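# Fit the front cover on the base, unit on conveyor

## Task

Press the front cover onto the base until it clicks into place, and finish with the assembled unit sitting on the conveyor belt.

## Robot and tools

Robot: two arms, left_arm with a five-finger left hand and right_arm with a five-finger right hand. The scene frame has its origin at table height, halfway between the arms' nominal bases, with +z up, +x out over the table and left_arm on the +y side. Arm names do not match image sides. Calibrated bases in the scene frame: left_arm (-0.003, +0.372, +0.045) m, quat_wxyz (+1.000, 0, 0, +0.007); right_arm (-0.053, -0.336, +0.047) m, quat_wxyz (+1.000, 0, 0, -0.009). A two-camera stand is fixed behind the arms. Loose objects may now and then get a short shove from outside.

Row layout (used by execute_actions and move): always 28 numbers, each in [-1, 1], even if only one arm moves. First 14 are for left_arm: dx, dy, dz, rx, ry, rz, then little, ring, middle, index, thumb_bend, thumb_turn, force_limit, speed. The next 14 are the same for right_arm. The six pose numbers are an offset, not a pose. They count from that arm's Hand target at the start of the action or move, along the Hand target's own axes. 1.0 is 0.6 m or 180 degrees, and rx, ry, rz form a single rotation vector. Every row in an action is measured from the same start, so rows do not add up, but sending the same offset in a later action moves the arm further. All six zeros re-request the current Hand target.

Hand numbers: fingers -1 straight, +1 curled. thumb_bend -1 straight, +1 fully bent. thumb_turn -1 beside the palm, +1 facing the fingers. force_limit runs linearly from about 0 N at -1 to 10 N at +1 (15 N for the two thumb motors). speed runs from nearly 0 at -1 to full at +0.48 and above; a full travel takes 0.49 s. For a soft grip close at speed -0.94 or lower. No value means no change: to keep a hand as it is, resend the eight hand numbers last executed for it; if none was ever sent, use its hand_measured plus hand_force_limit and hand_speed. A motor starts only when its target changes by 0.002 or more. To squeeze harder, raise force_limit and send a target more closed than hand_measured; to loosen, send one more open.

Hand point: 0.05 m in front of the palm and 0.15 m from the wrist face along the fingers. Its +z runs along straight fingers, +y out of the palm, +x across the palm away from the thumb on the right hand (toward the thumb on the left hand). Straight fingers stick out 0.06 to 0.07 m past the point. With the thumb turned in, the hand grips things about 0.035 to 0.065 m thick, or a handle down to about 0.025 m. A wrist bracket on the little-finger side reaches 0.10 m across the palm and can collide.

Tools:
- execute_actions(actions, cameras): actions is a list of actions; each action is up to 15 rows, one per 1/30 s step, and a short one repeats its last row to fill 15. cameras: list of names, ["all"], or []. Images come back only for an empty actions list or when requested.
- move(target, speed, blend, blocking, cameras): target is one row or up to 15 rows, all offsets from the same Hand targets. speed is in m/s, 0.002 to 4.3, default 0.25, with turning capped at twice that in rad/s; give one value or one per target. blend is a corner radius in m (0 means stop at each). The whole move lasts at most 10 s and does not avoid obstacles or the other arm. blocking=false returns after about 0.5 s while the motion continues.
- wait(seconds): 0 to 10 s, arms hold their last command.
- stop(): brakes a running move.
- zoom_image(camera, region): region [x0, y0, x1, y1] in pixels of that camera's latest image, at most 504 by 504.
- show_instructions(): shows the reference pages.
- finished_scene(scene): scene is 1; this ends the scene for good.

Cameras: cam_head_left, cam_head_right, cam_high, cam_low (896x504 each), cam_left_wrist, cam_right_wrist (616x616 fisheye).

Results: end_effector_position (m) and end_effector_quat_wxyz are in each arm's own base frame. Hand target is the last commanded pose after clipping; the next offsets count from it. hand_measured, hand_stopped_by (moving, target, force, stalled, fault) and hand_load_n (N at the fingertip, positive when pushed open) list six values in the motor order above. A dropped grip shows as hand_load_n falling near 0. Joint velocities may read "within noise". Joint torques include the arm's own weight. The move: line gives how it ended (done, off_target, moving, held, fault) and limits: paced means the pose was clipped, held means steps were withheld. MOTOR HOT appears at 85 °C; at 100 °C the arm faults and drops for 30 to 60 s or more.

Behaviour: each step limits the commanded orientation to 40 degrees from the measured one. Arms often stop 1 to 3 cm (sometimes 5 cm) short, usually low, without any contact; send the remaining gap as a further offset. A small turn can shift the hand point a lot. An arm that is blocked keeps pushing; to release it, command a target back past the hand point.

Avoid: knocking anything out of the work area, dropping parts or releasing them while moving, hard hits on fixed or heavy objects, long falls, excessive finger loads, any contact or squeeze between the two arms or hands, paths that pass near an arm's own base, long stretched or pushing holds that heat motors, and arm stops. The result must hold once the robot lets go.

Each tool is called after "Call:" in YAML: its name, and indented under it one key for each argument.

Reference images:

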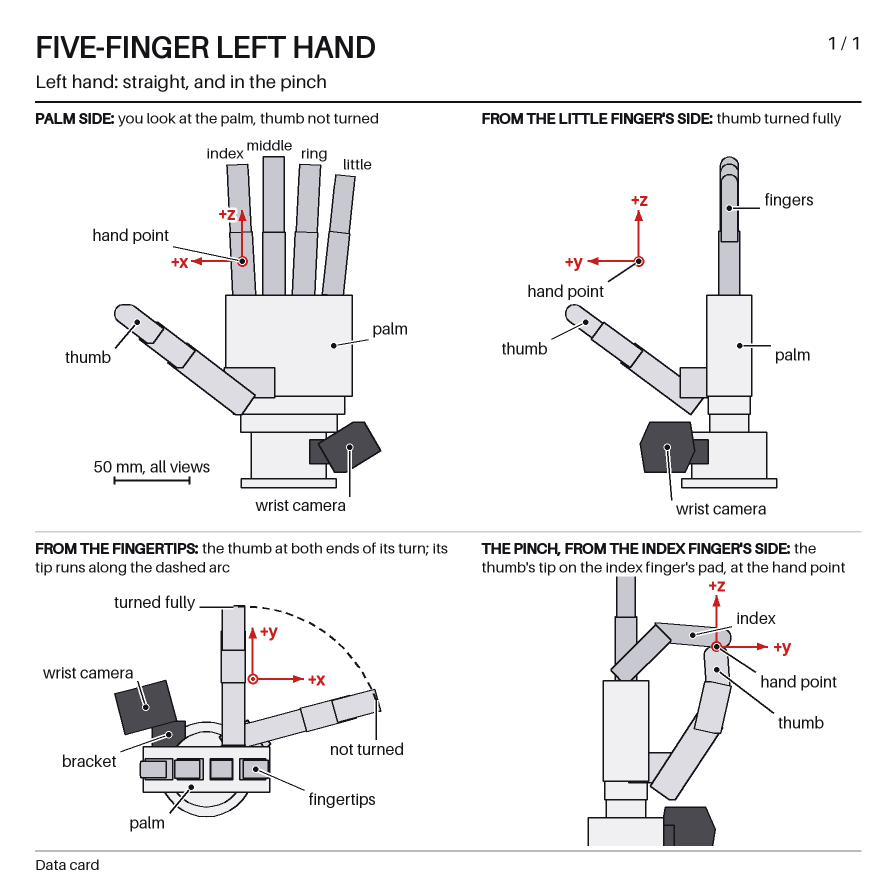

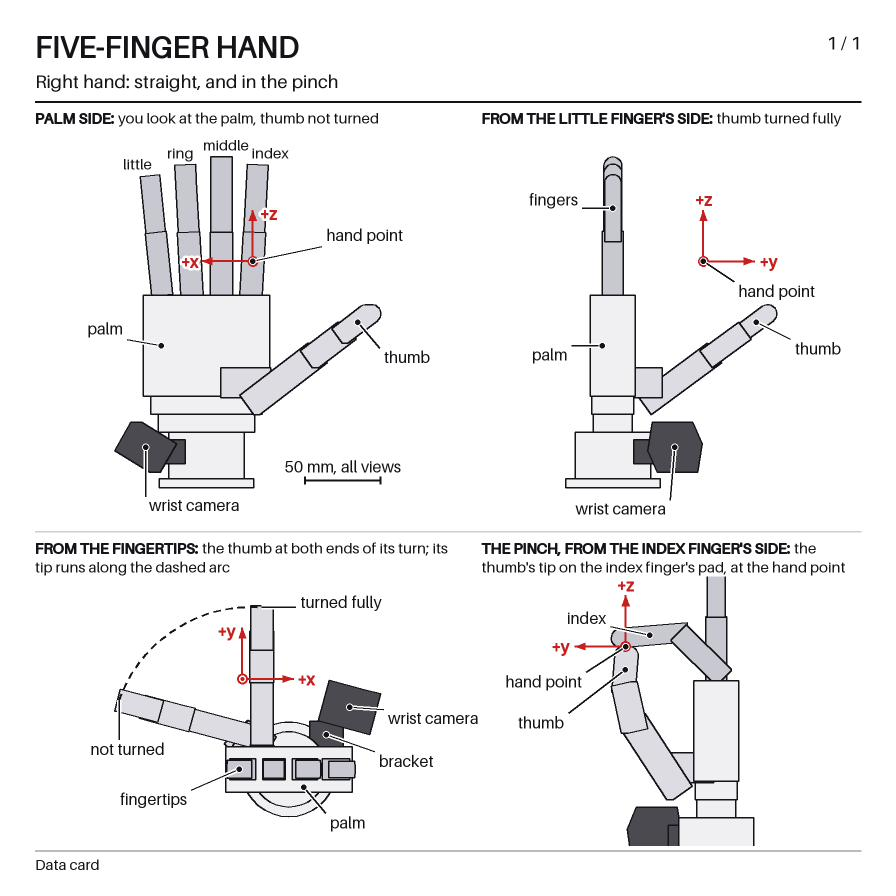

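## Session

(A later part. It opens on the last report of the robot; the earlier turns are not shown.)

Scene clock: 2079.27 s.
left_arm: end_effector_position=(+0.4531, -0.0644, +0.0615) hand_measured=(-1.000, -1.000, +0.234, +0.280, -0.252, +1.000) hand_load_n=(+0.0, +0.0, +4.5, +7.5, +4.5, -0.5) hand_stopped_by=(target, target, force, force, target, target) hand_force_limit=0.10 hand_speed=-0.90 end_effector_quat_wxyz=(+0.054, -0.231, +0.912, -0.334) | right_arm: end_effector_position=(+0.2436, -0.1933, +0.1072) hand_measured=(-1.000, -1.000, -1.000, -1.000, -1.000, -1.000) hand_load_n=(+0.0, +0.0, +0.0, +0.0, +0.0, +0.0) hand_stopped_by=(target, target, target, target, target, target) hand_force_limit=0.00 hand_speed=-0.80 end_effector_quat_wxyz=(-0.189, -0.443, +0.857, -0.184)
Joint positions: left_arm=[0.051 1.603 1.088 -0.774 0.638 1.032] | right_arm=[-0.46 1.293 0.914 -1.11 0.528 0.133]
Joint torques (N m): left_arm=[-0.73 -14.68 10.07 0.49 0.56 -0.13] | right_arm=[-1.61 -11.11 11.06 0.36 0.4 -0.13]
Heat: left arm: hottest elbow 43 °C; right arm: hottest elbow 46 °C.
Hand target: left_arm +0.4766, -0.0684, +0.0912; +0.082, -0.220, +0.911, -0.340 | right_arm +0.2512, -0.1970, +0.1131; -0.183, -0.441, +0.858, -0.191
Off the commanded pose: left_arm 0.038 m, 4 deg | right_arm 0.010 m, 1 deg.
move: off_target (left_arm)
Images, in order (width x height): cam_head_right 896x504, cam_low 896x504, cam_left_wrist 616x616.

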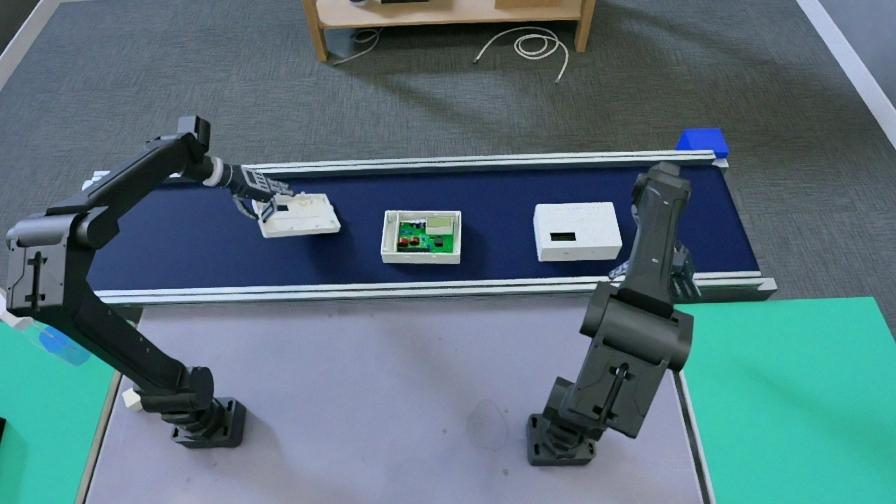

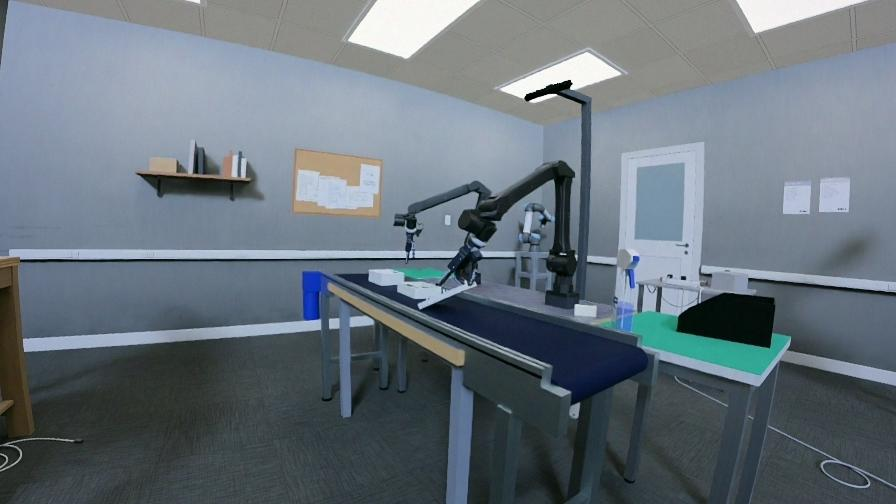

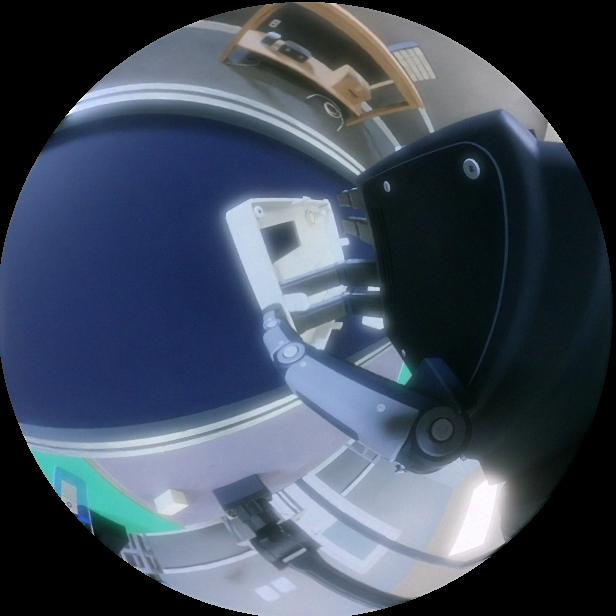

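Call:
move:
  target:
    - [0,-0.0918,-0.0197,-0.0833,0,0,-1,-1,0.7,0.7,-0.25,1,0.1,-0.9,0,0,0,0,0,0,-1,-1,-1,-1,-1,-1,0,-0.8]
    - [0,-0.1725,-0.008,-0.1667,0,0,-1,-1,0.7,0.7,-0.25,1,0.1,-0.9,0,0,0,0,0,0,-1,-1,-1,-1,-1,-1,0,-0.8]
    - [0,-0.2228,0.0103,-0.2222,0,0,-1,-1,0.7,0.7,-0.25,1,0.1,-0.9,0,0,0,0,0,0,-1,-1,-1,-1,-1,-1,0,-0.8]
  cameras: ["all"]
  speed: 0.05
  blend: 0.01

Call:
zoom_image:
  camera: "cam_left_wrist"
  region: [190, 190, 330, 370]

Call:
zoom_image:
  camera: "cam_low"
  region: [400, 220, 510, 310]

Scene clock: 2108.80 s.
left_arm: end_effector_position=(+0.5095, -0.1521, +0.1520) hand_measured=(-1.000, -1.000, +0.234, +0.280, -0.252, +1.000) hand_load_n=(+0.0, -0.5, +6.0, +7.0, +3.5, -0.5) hand_stopped_by=(target, target, force, force, target, target) hand_force_limit=0.10 hand_speed=-0.90 end_effector_quat_wxyz=(-0.022, -0.234, +0.972, +0.005) | right_arm: end_effector_position=(+0.2436, -0.1933, +0.1072) hand_measured=(-1.000, -1.000, -1.000, -1.000, -1.000, -1.000) hand_load_n=(+0.0, +0.0, +0.0, +0.0, +0.0, +0.0) hand_stopped_by=(target, target, target, target, target, target) hand_force_limit=0.00 hand_speed=-0.80 end_effector_quat_wxyz=(-0.189, -0.443, +0.857, -0.184)
Joint positions: left_arm=[-0.322 1.957 1.857 -1.513 0.015 0.776] | right_arm=[-0.46 1.293 0.914 -1.11 0.528 0.133]
Joint torques (N m): left_arm=[-0.26 -18.43 10.93 -0.14 0.01 -0.12] | right_arm=[-1.61 -11.05 11.07 0.4 0.39 -0.13]
Motor temperatures (°C): left_arm=[27 32 46 27 29 30] | right_arm=[27 30 46 26 26 26]
Heat: left arm: hottest elbow 46 °C; right arm: hottest elbow 46 °C.
Hand target: left_arm +0.5244, -0.1618, +0.1742; +0.002, -0.235, +0.972, -0.008 | right_arm +0.2512, -0.1970, +0.1131; -0.183, -0.441, +0.858, -0.191
Off the commanded pose: left_arm 0.028 m, 3 deg | right_arm 0.010 m, 1 deg.
move: off_target (left_arm)

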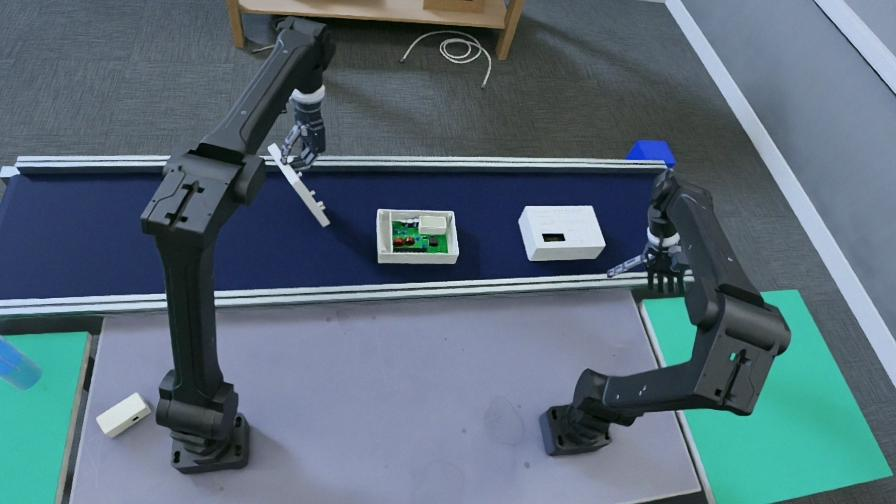

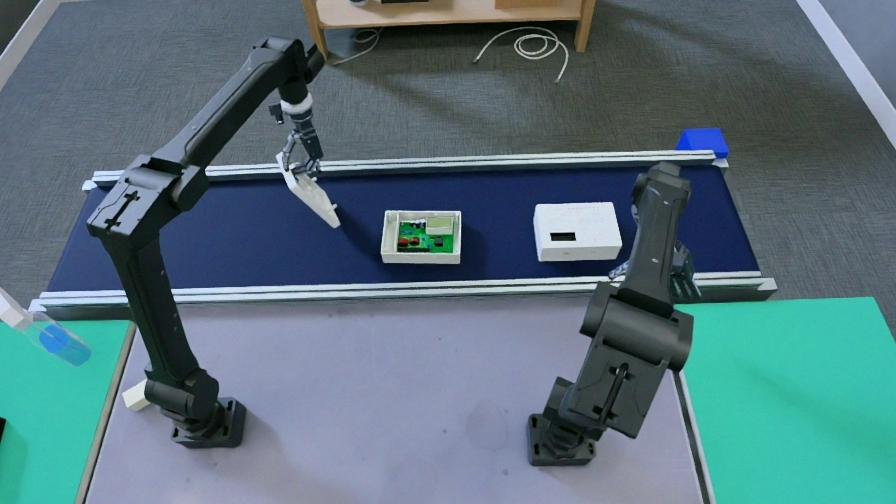

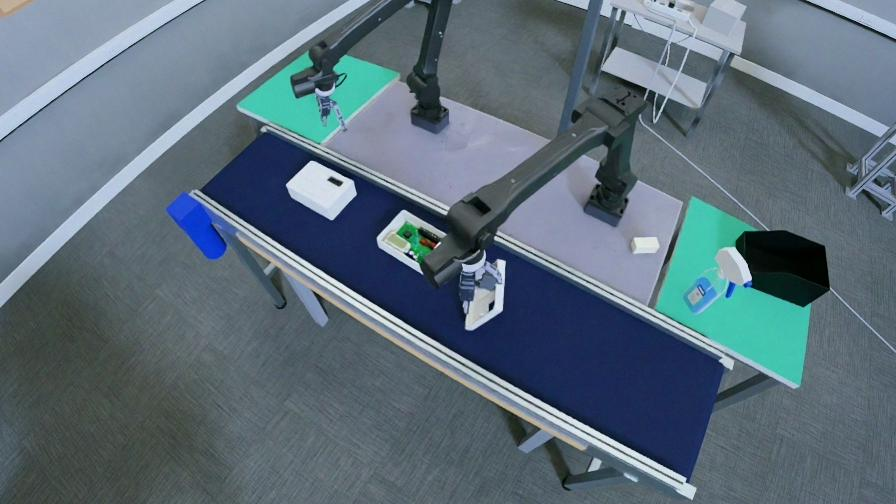

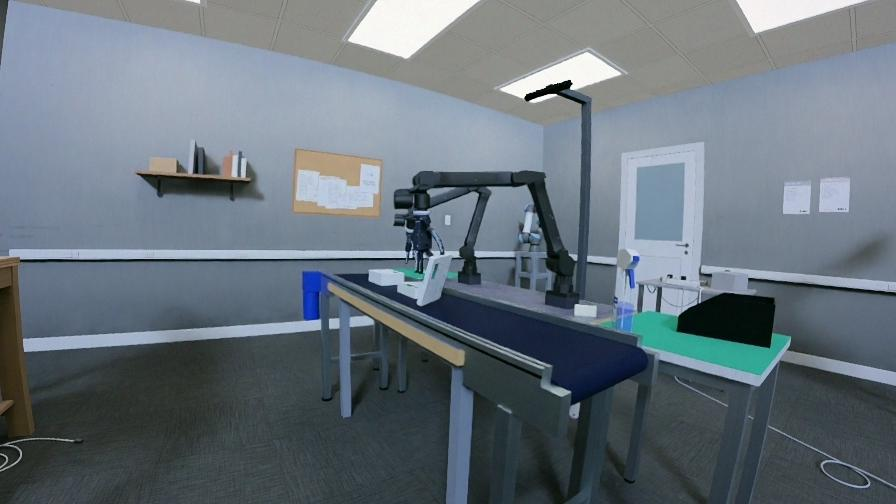

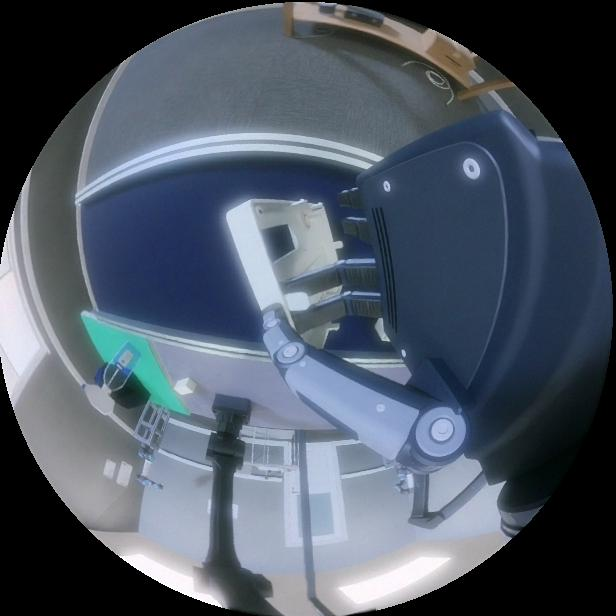

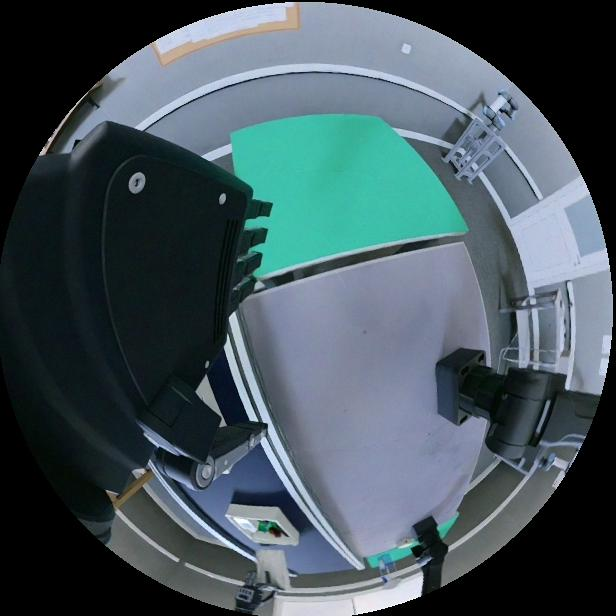

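Scaled by 2.800 from the camera's 616x616 image, which has a finer 880x880 frame.

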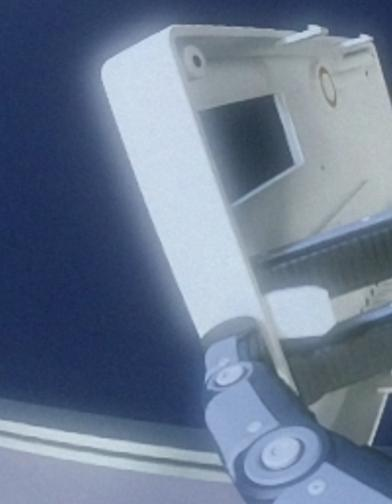

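Scaled by 4.582 from the camera's 896x504 image, which has a finer 1280x720 frame.

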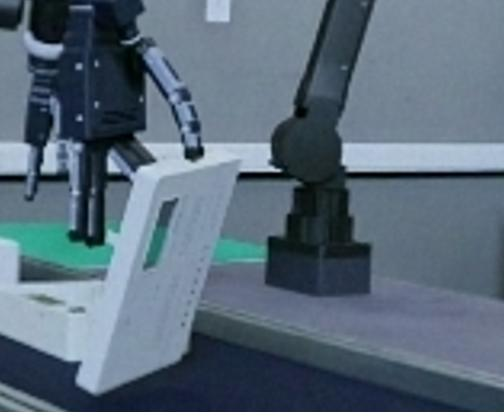

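Call:
move:
  target: [0,-0.052,-0.0192,-0.0667,0,0,-1,-1,0.7,0.7,-0.25,1,0.1,-0.9,0,0,0,0,0,0,-1,-1,-1,-1,-1,-1,0,-0.8]
  cameras: ["cam_head_right","cam_head_left","cam_low"]
  speed: 0.05

Call:
zoom_image:
  camera: "cam_low"
  region: [400, 220, 510, 310]

Call:
zoom_image:
  camera: "cam_head_right"
  region: [250, 130, 370, 250]

Scene clock: 2219.50 s.
left_arm: end_effector_position=(+0.5269, -0.1796, +0.1652) hand_measured=(-1.000, -1.000, +0.234, +0.280, -0.252, +1.000) hand_load_n=(+0.0, +0.0, +6.0, +6.5, +3.5, -0.5) hand_stopped_by=(target, target, force, force, target, target) hand_force_limit=0.10 hand_speed=-0.90 end_effector_quat_wxyz=(-0.007, -0.228, +0.970, +0.082) | right_arm: end_effector_position=(+0.2436, -0.1933, +0.1072) hand_measured=(-1.000, -1.000, -1.000, -1.000, -1.000, -1.000) hand_load_n=(+0.0, +0.0, +0.0, +0.0, +0.0, +0.0) hand_stopped_by=(target, target, target, target, target, target) hand_force_limit=0.00 hand_speed=-0.80 end_effector_quat_wxyz=(-0.189, -0.443, +0.857, -0.184)
Joint positions: left_arm=[-0.398 2.086 2.073 -1.666 -0.124 0.704] | right_arm=[-0.46 1.293 0.914 -1.11 0.528 0.133]
Joint torques (N m): left_arm=[-0.32 -20.25 10.82 -0.25 -0.12 -0.11] | right_arm=[-1.73 -11.16 11.04 0.42 0.4 -0.11]
Motor temperatures (°C): left_arm=[27 33 54 27 28 30] | right_arm=[26 30 46 26 26 26]
Heat: left arm: hottest elbow 54 °C; right arm: hottest elbow 46 °C.
Hand target: left_arm +0.5385, -0.1896, +0.1864; -0.022, -0.234, +0.968, +0.093 | right_arm +0.2512, -0.1970, +0.1131; -0.183, -0.441, +0.858, -0.191
Off the commanded pose: left_arm 0.026 m, 2 deg | right_arm 0.010 m, 1 deg.
joint sent to its limit (left arm) — joint 4 (wrist pitch), lower limit. The joint targets are off in orientation, not in position.
move: off_target (left_arm)
Images, in order (width x height): cam_head_left 896x504, cam_head_right 896x504, cam_low 896x504.

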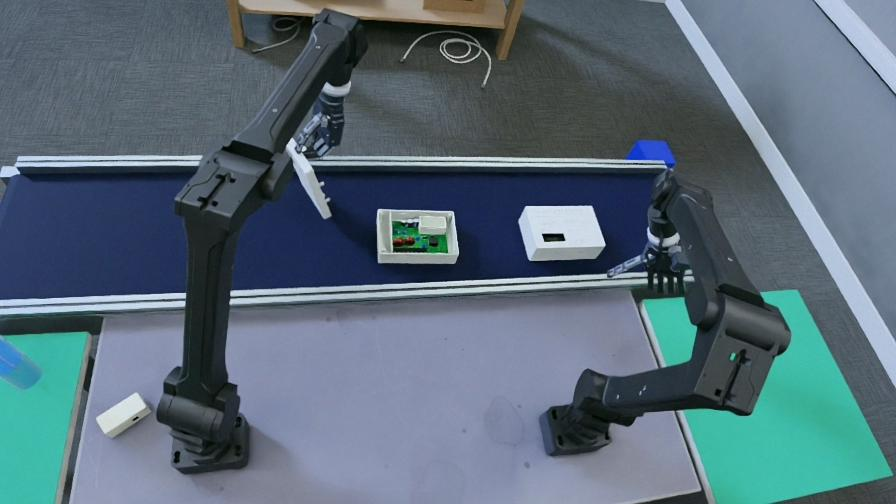

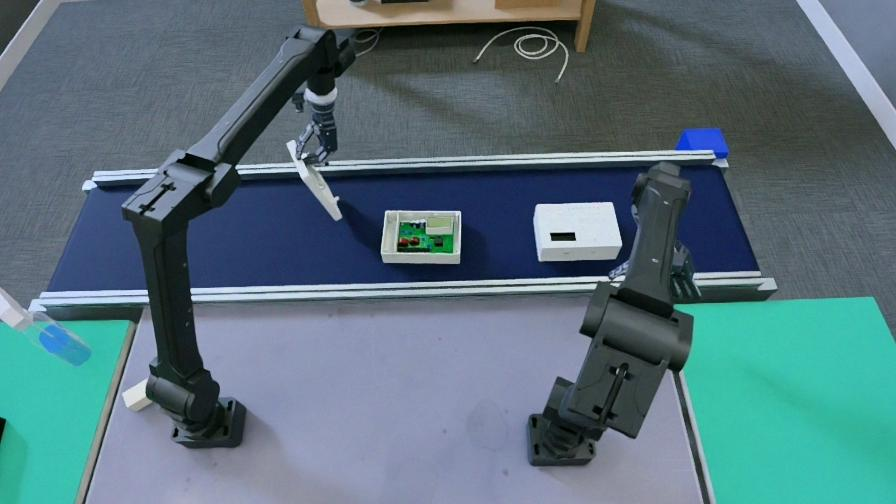

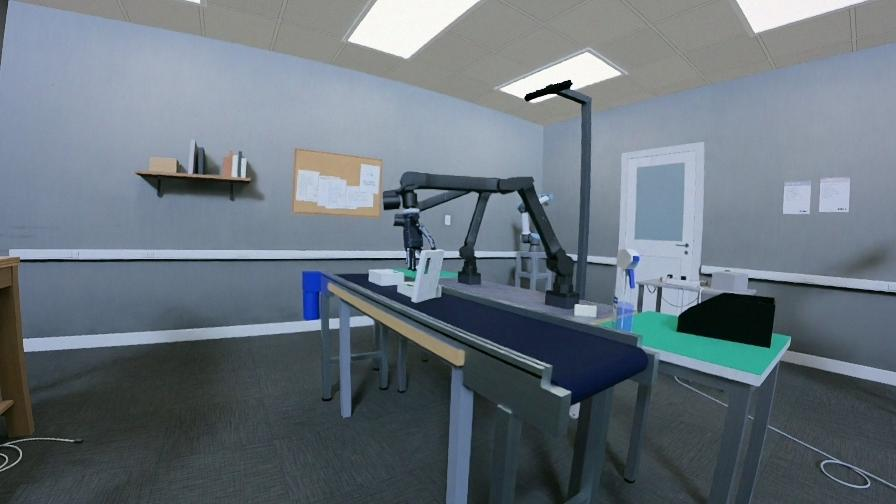

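Scaled by 4.582 from the camera's 896x504 image, which has a finer 1280x720 frame.

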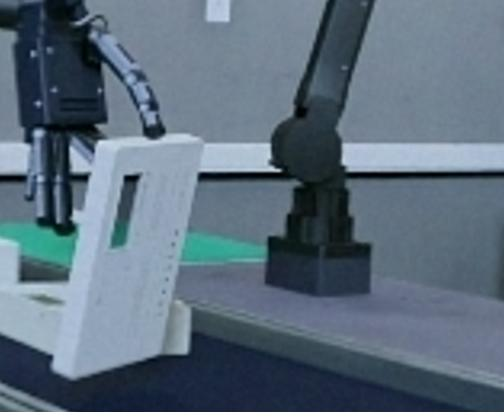

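Scaled by 4.200 from the camera's 896x504 image, which has a finer 1280x720 frame.

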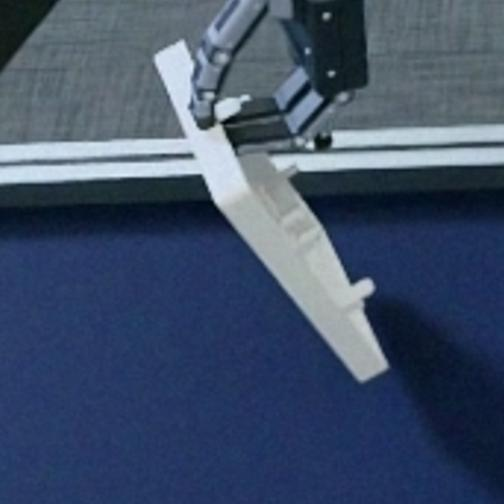

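Call:
move:
  target: [0,0,0,0,0,0,-1,-1,0.7,0.7,-0.25,1,0.1,-0.9,-0.616,0.2945,-0.4798,0.3740,-0.3380,-0.1564,-1,-1,-1,-1,-1,1,-0.4,0]
  cameras: ["all"]
  speed: 0.3

Scene clock: 2286.23 s.
left_arm: end_effector_position=(+0.5269, -0.1797, +0.1652) hand_measured=(-1.000, -1.000, +0.234, +0.280, -0.252, +1.000) hand_load_n=(+0.0, +0.0, +5.5, +7.0, +4.0, -0.5) hand_stopped_by=(target, target, force, force, target, target) hand_force_limit=0.10 hand_speed=-0.90 end_effector_quat_wxyz=(-0.007, -0.228, +0.970, +0.082) | right_arm: end_effector_position=(+0.3491, +0.2885, +0.1545) hand_measured=(-1.000, -1.000, -1.000, -1.000, -1.000, +1.000) hand_load_n=(+0.0, +0.0, +0.0, +0.0, +0.0, +0.0) hand_stopped_by=(target, target, target, target, target, target) hand_force_limit=-0.40 hand_speed=0.00 end_effector_quat_wxyz=(-0.467, +0.668, -0.478, +0.328)
Joint positions: left_arm=[-0.398 2.086 2.073 -1.666 -0.124 0.703] | right_arm=[0.783 1.042 0.536 0.116 0.416 0.174]
Joint torques (N m): left_arm=[-0.15 -19.96 10.8 -0.2 -0.11 -0.11] | right_arm=[-0.91 -7.06 10.04 2.55 0 -0.22]
Heat: left arm: hottest elbow 52 °C; right arm: hottest elbow 46 °C.
Hand target: left_arm +0.5385, -0.1896, +0.1864; -0.022, -0.234, +0.968, +0.093 | right_arm +0.3482, +0.2925, +0.1527; -0.470, +0.671, -0.470, +0.329
Off the commanded pose: left_arm 0.026 m, 2 deg | right_arm 0.005 m, 1 deg.
joint sent to its limit (left arm) — joint 4 (wrist pitch), lower limit. The joint targets are off in orientation, not in position.
move: off_target (left_arm)

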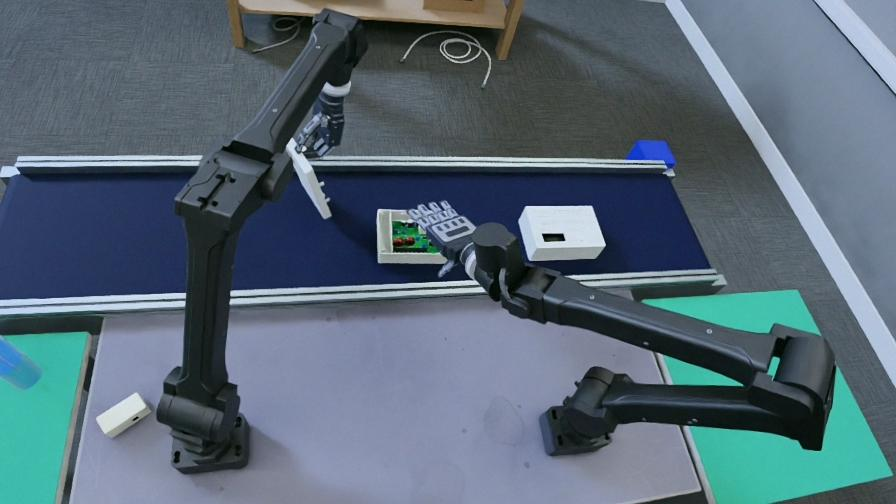

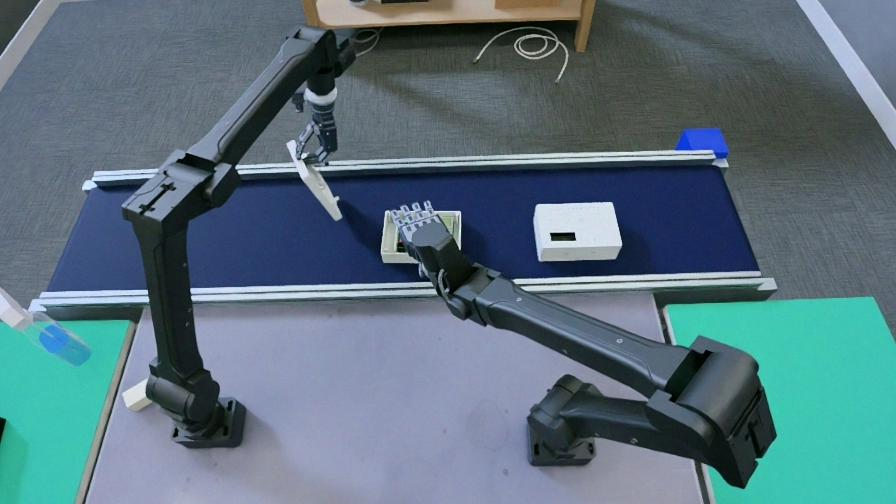

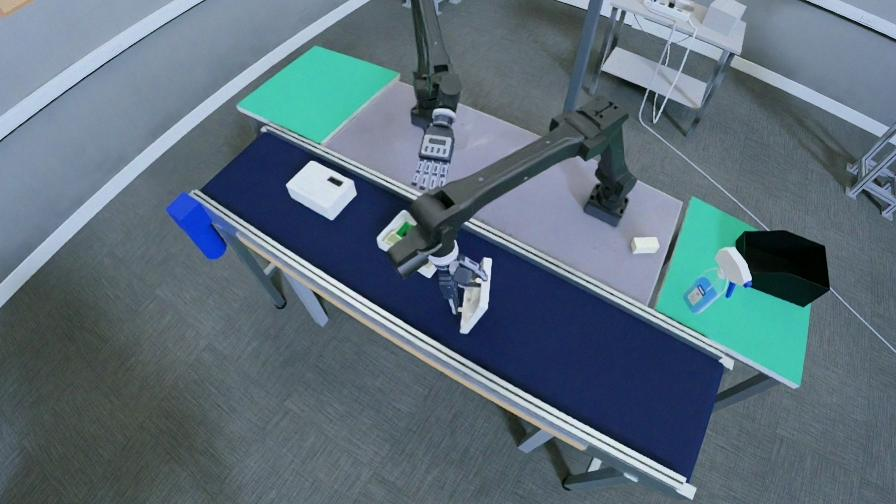

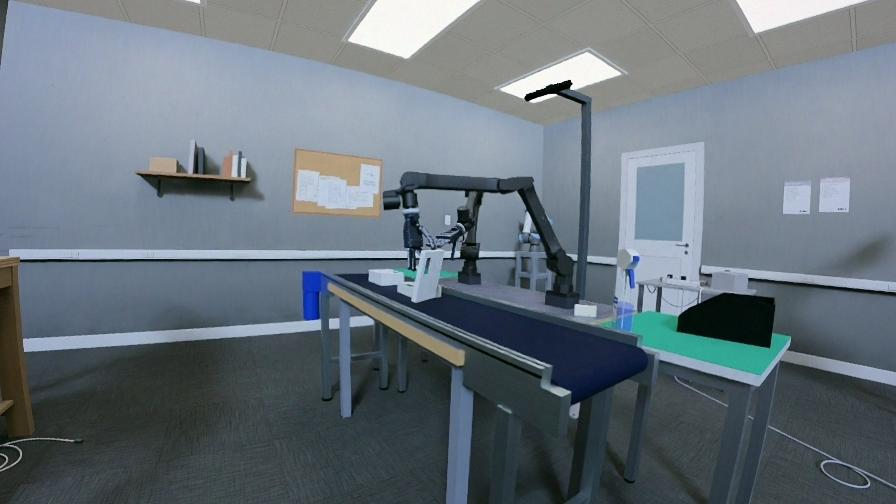

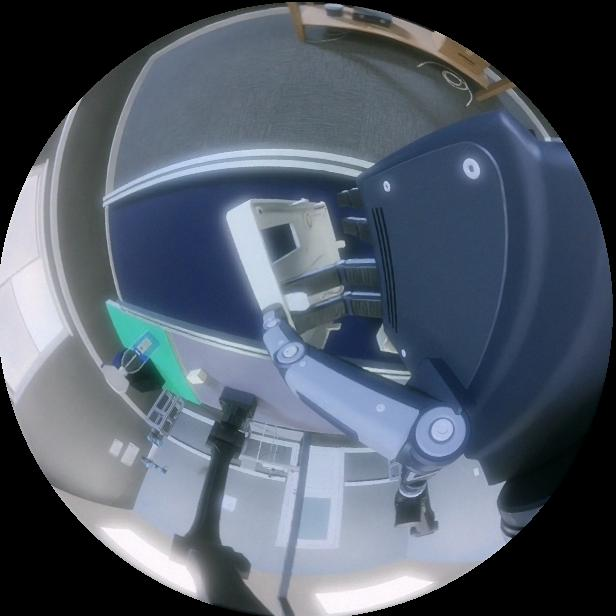

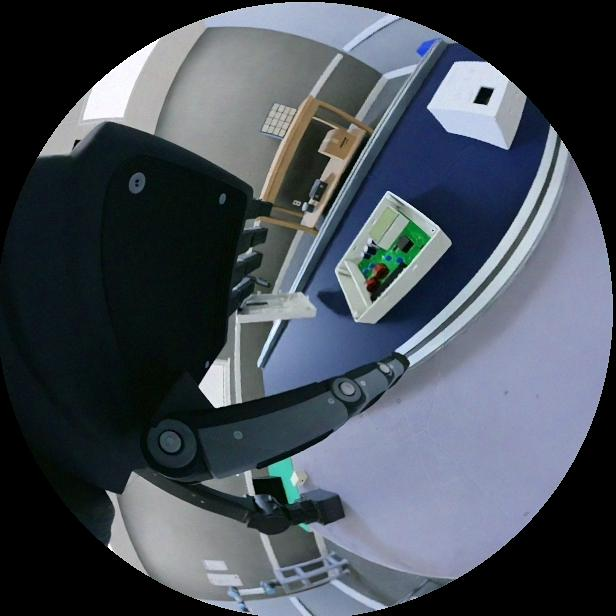

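Call:
move:
  target: [0,0,0,0,0,0,-1,-1,0.7,0.7,-0.25,1,0.1,-0.9,-0.1572,0.0258,0.1227,0.1257,0.0741,-0.5700,-1,-1,-1,-1,-1,1,-0.4,0]
  cameras: ["cam_head_left","cam_head_right","cam_low","cam_right_wrist"]
  speed: 0.3

Scene clock: 2315.80 s.
left_arm: end_effector_position=(+0.5269, -0.1797, +0.1652) hand_measured=(-1.000, -1.000, +0.234, +0.280, -0.252, +1.000) hand_load_n=(+0.0, +0.0, +6.0, +6.5, +3.5, -0.5) hand_stopped_by=(target, target, force, force, target, target) hand_force_limit=0.10 hand_speed=-0.90 end_effector_quat_wxyz=(-0.007, -0.228, +0.970, +0.082) | right_arm: end_effector_position=(+0.3756, +0.3889, +0.1102) hand_measured=(-1.000, -1.000, -1.000, -1.000, -1.000, +1.000) hand_load_n=(+0.0, +0.0, +0.0, +0.0, +0.0, +0.0) hand_stopped_by=(target, target, target, target, target, target) hand_force_limit=-0.40 hand_speed=0.00 end_effector_quat_wxyz=(-0.090, +0.663, +0.243, +0.703)
Joint positions: left_arm=[-0.398 2.086 2.073 -1.666 -0.124 0.703] | right_arm=[1.121 1.82 0.63 1.194 0.643 -1.798]
Joint torques (N m): left_arm=[-0.09 -20.07 10.85 -0.32 -0.14 -0.09] | right_arm=[-0.73 -13.98 7.69 2.52 -0.18 -0.29]
Heat: left arm: hottest elbow 52 °C; right arm: hottest elbow 43 °C.
Hand target: left_arm +0.5385, -0.1896, +0.1864; -0.022, -0.234, +0.968, +0.093 | right_arm +0.3758, +0.4031, +0.1130; -0.096, +0.654, +0.245, +0.709
Off the commanded pose: left_arm 0.026 m, 2 deg | right_arm 0.014 m, 1 deg.
joint sent to its limit (left arm) — joint 4 (wrist pitch), lower limit. The joint targets are off in orientation, not in position.
move: off_target (left_arm, right_arm)
Images, in order (width x height): cam_head_left 896x504, cam_head_right 896x504, cam_low 896x504, cam_right_wrist 616x616.

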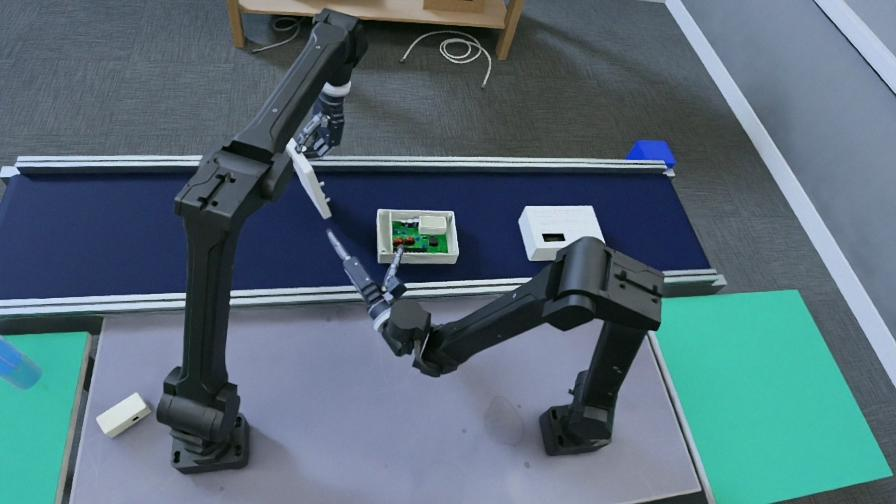

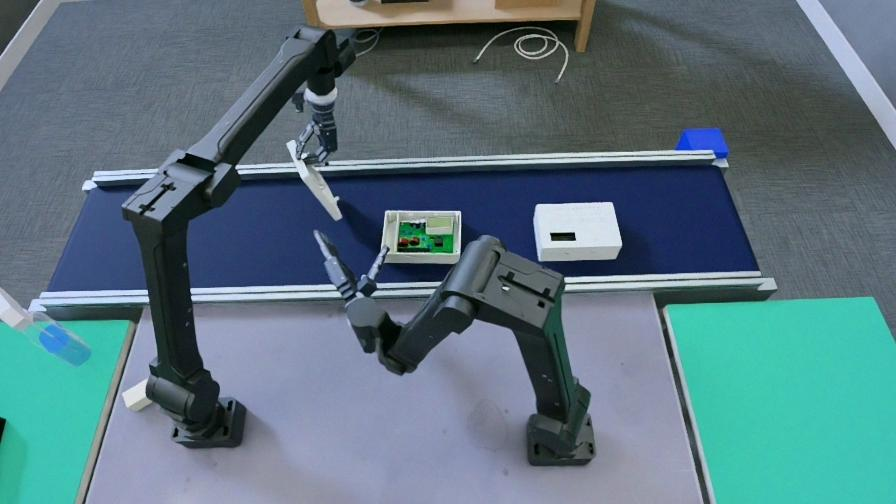

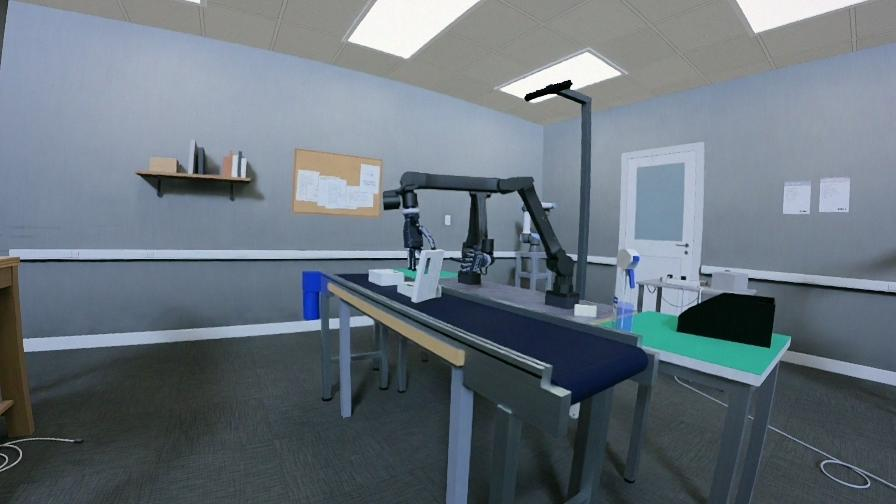

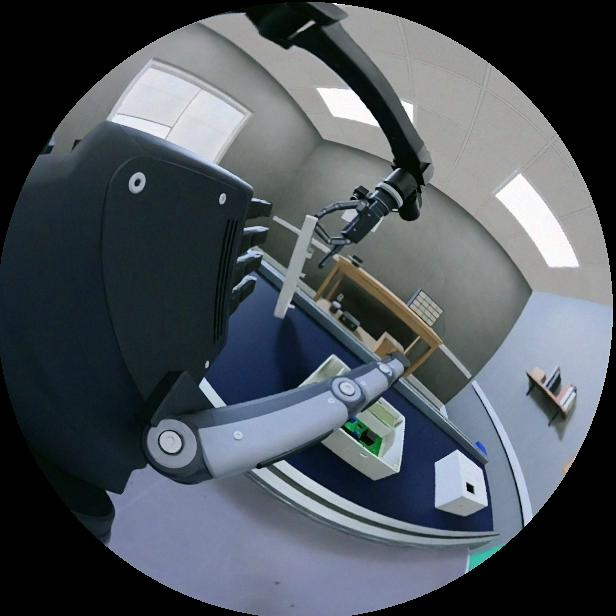

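Call:
zoom_image:
  camera: "cam_head_right"
  region: [280, 190, 400, 310]

Call:
zoom_image:
  camera: "cam_right_wrist"
  region: [180, 150, 420, 390]

Scaled by 4.200 from the camera's 896x504 image, which has a finer 1280x720 frame.

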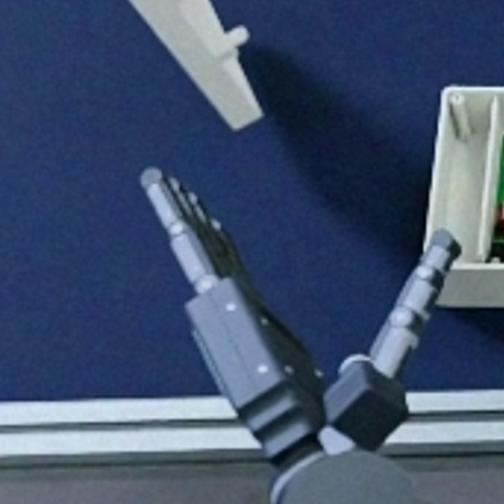

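Scaled by 2.100 from the camera's 616x616 image, which has a finer 880x880 frame.

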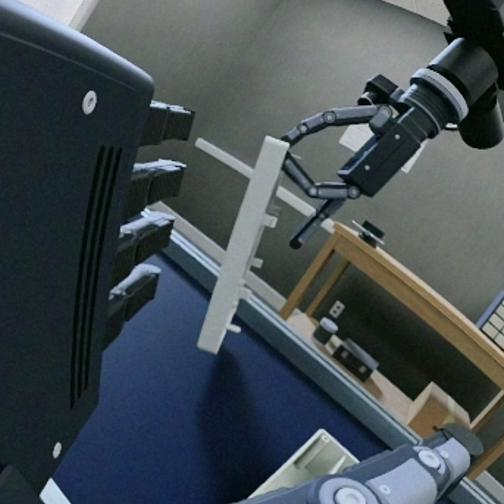

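Call:
move:
  target: [0,0,0,0,0,0,-1,-1,0.7,0.7,-0.25,1,0.1,-0.9,-0.0857,-0.0075,0.1482,0,0,0,-1,-1,-1,-1,-1,1,-0.4,0]
  cameras: ["cam_head_left","cam_head_right","cam_low","cam_right_wrist"]
  speed: 0.15

Call:
zoom_image:
  camera: "cam_head_right"
  region: [280, 130, 400, 250]

Call:
zoom_image:
  camera: "cam_right_wrist"
  region: [180, 150, 420, 390]

Call:
zoom_image:
  camera: "cam_low"
  region: [400, 220, 510, 310]

Scene clock: 2350.80 s.
left_arm: end_effector_position=(+0.5269, -0.1797, +0.1652) hand_measured=(-1.000, -1.000, +0.234, +0.280, -0.252, +1.000) hand_load_n=(+0.5, +0.0, +5.5, +6.5, +3.5, -0.5) hand_stopped_by=(target, target, force, force, target, target) hand_force_limit=0.10 hand_speed=-0.90 end_effector_quat_wxyz=(-0.007, -0.228, +0.970, +0.082) | right_arm: end_effector_position=(+0.4509, +0.4358, +0.0653) hand_measured=(-1.000, -1.000, -1.000, -1.000, -1.000, +1.000) hand_load_n=(+0.0, +0.0, +0.0, +0.0, -0.5, +0.5) hand_stopped_by=(target, target, target, target, target, target) hand_force_limit=-0.40 hand_speed=0.00 end_effector_quat_wxyz=(-0.098, +0.658, +0.247, +0.704)
Joint positions: left_arm=[-0.398 2.086 2.073 -1.666 -0.124 0.703] | right_arm=[1.016 2.053 0.857 1.209 0.519 -1.799]
Joint torques (N m): left_arm=[-0.26 -19.84 10.85 -0.31 -0.15 -0.11] | right_arm=[-1.96 -18.43 7.27 2.22 -0.2 -0.24]
Motor temperatures (°C): left_arm=[27 34 52 27 28 30] | right_arm=[26 31 41 26 26 26]
Heat: left arm: hottest elbow 52 °C; right arm: hottest elbow 41 °C.
Hand target: left_arm +0.5385, -0.1896, +0.1864; -0.022, -0.234, +0.968, +0.093 | right_arm +0.4586, +0.4395, +0.0641; -0.096, +0.654, +0.245, +0.709
Off the commanded pose: left_arm 0.026 m, 2 deg | right_arm 0.009 m, 1 deg.
joint sent to its limit (left arm) — joint 4 (wrist pitch), lower limit. The joint targets are off in orientation, not in position.
move: off_target (left_arm)
Images, in order (width x height): cam_head_left 896x504, cam_head_right 896x504, cam_low 896x504, cam_right_wrist 616x616.

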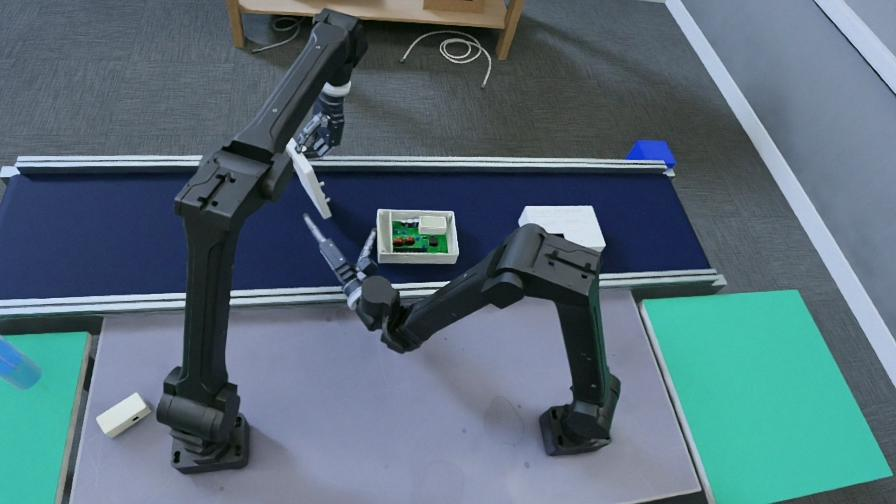

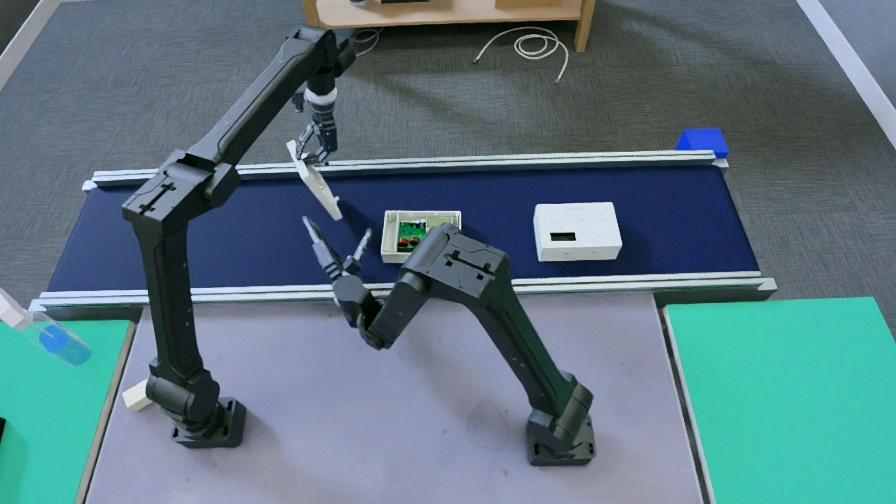

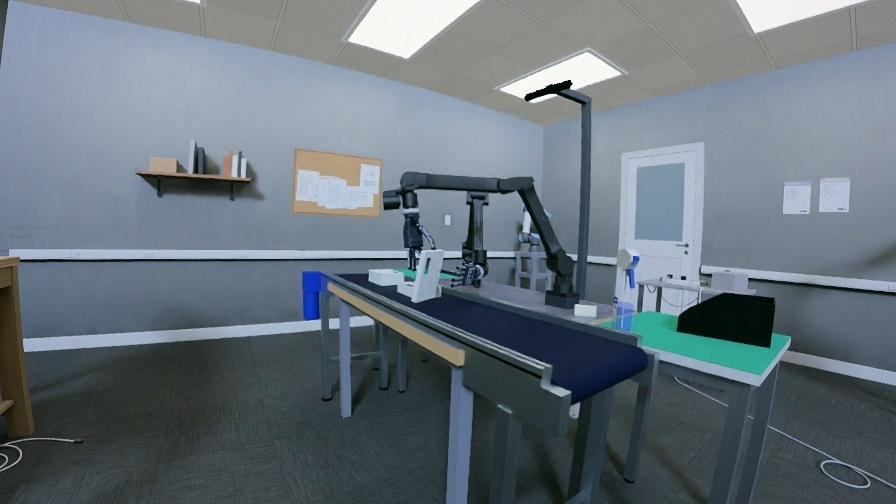

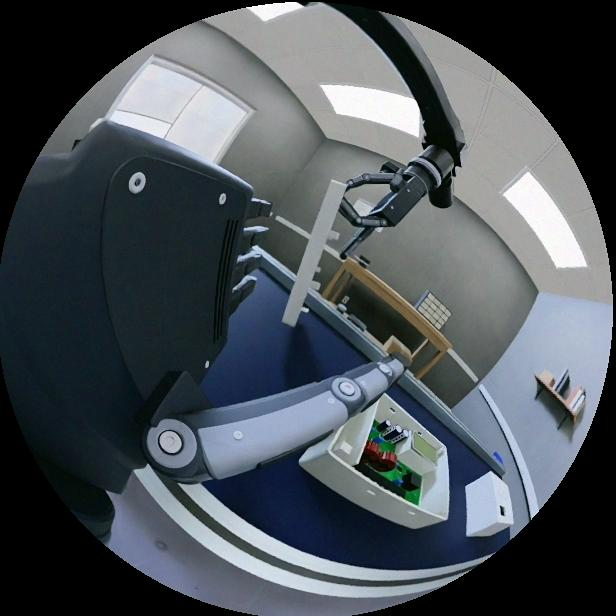

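Scaled by 4.200 from the camera's 896x504 image, which has a finer 1280x720 frame.

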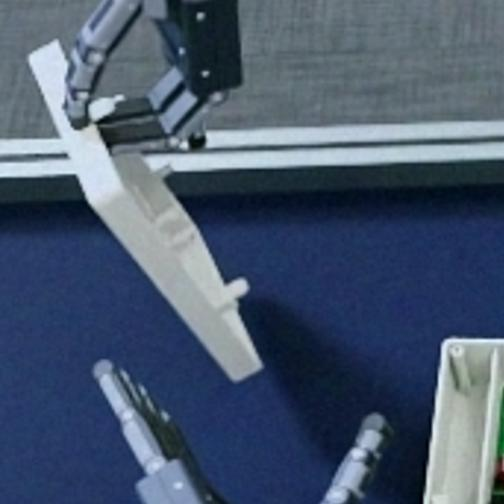

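Scaled by 2.100 from the camera's 616x616 image, which has a finer 880x880 frame.

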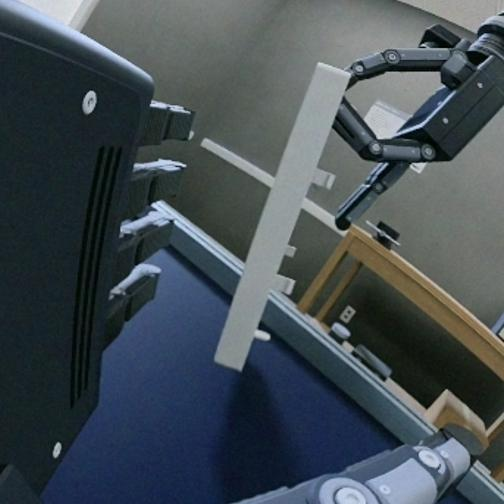

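Scaled by 4.582 from the camera's 896x504 image, which has a finer 1280x720 frame.

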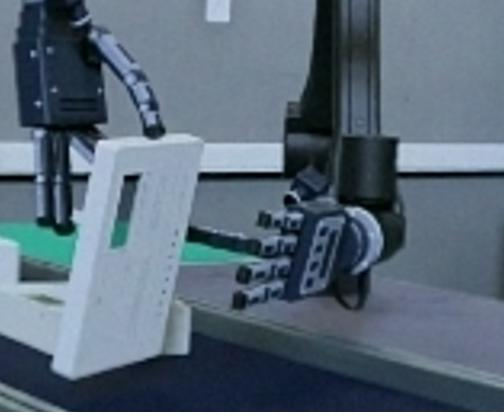

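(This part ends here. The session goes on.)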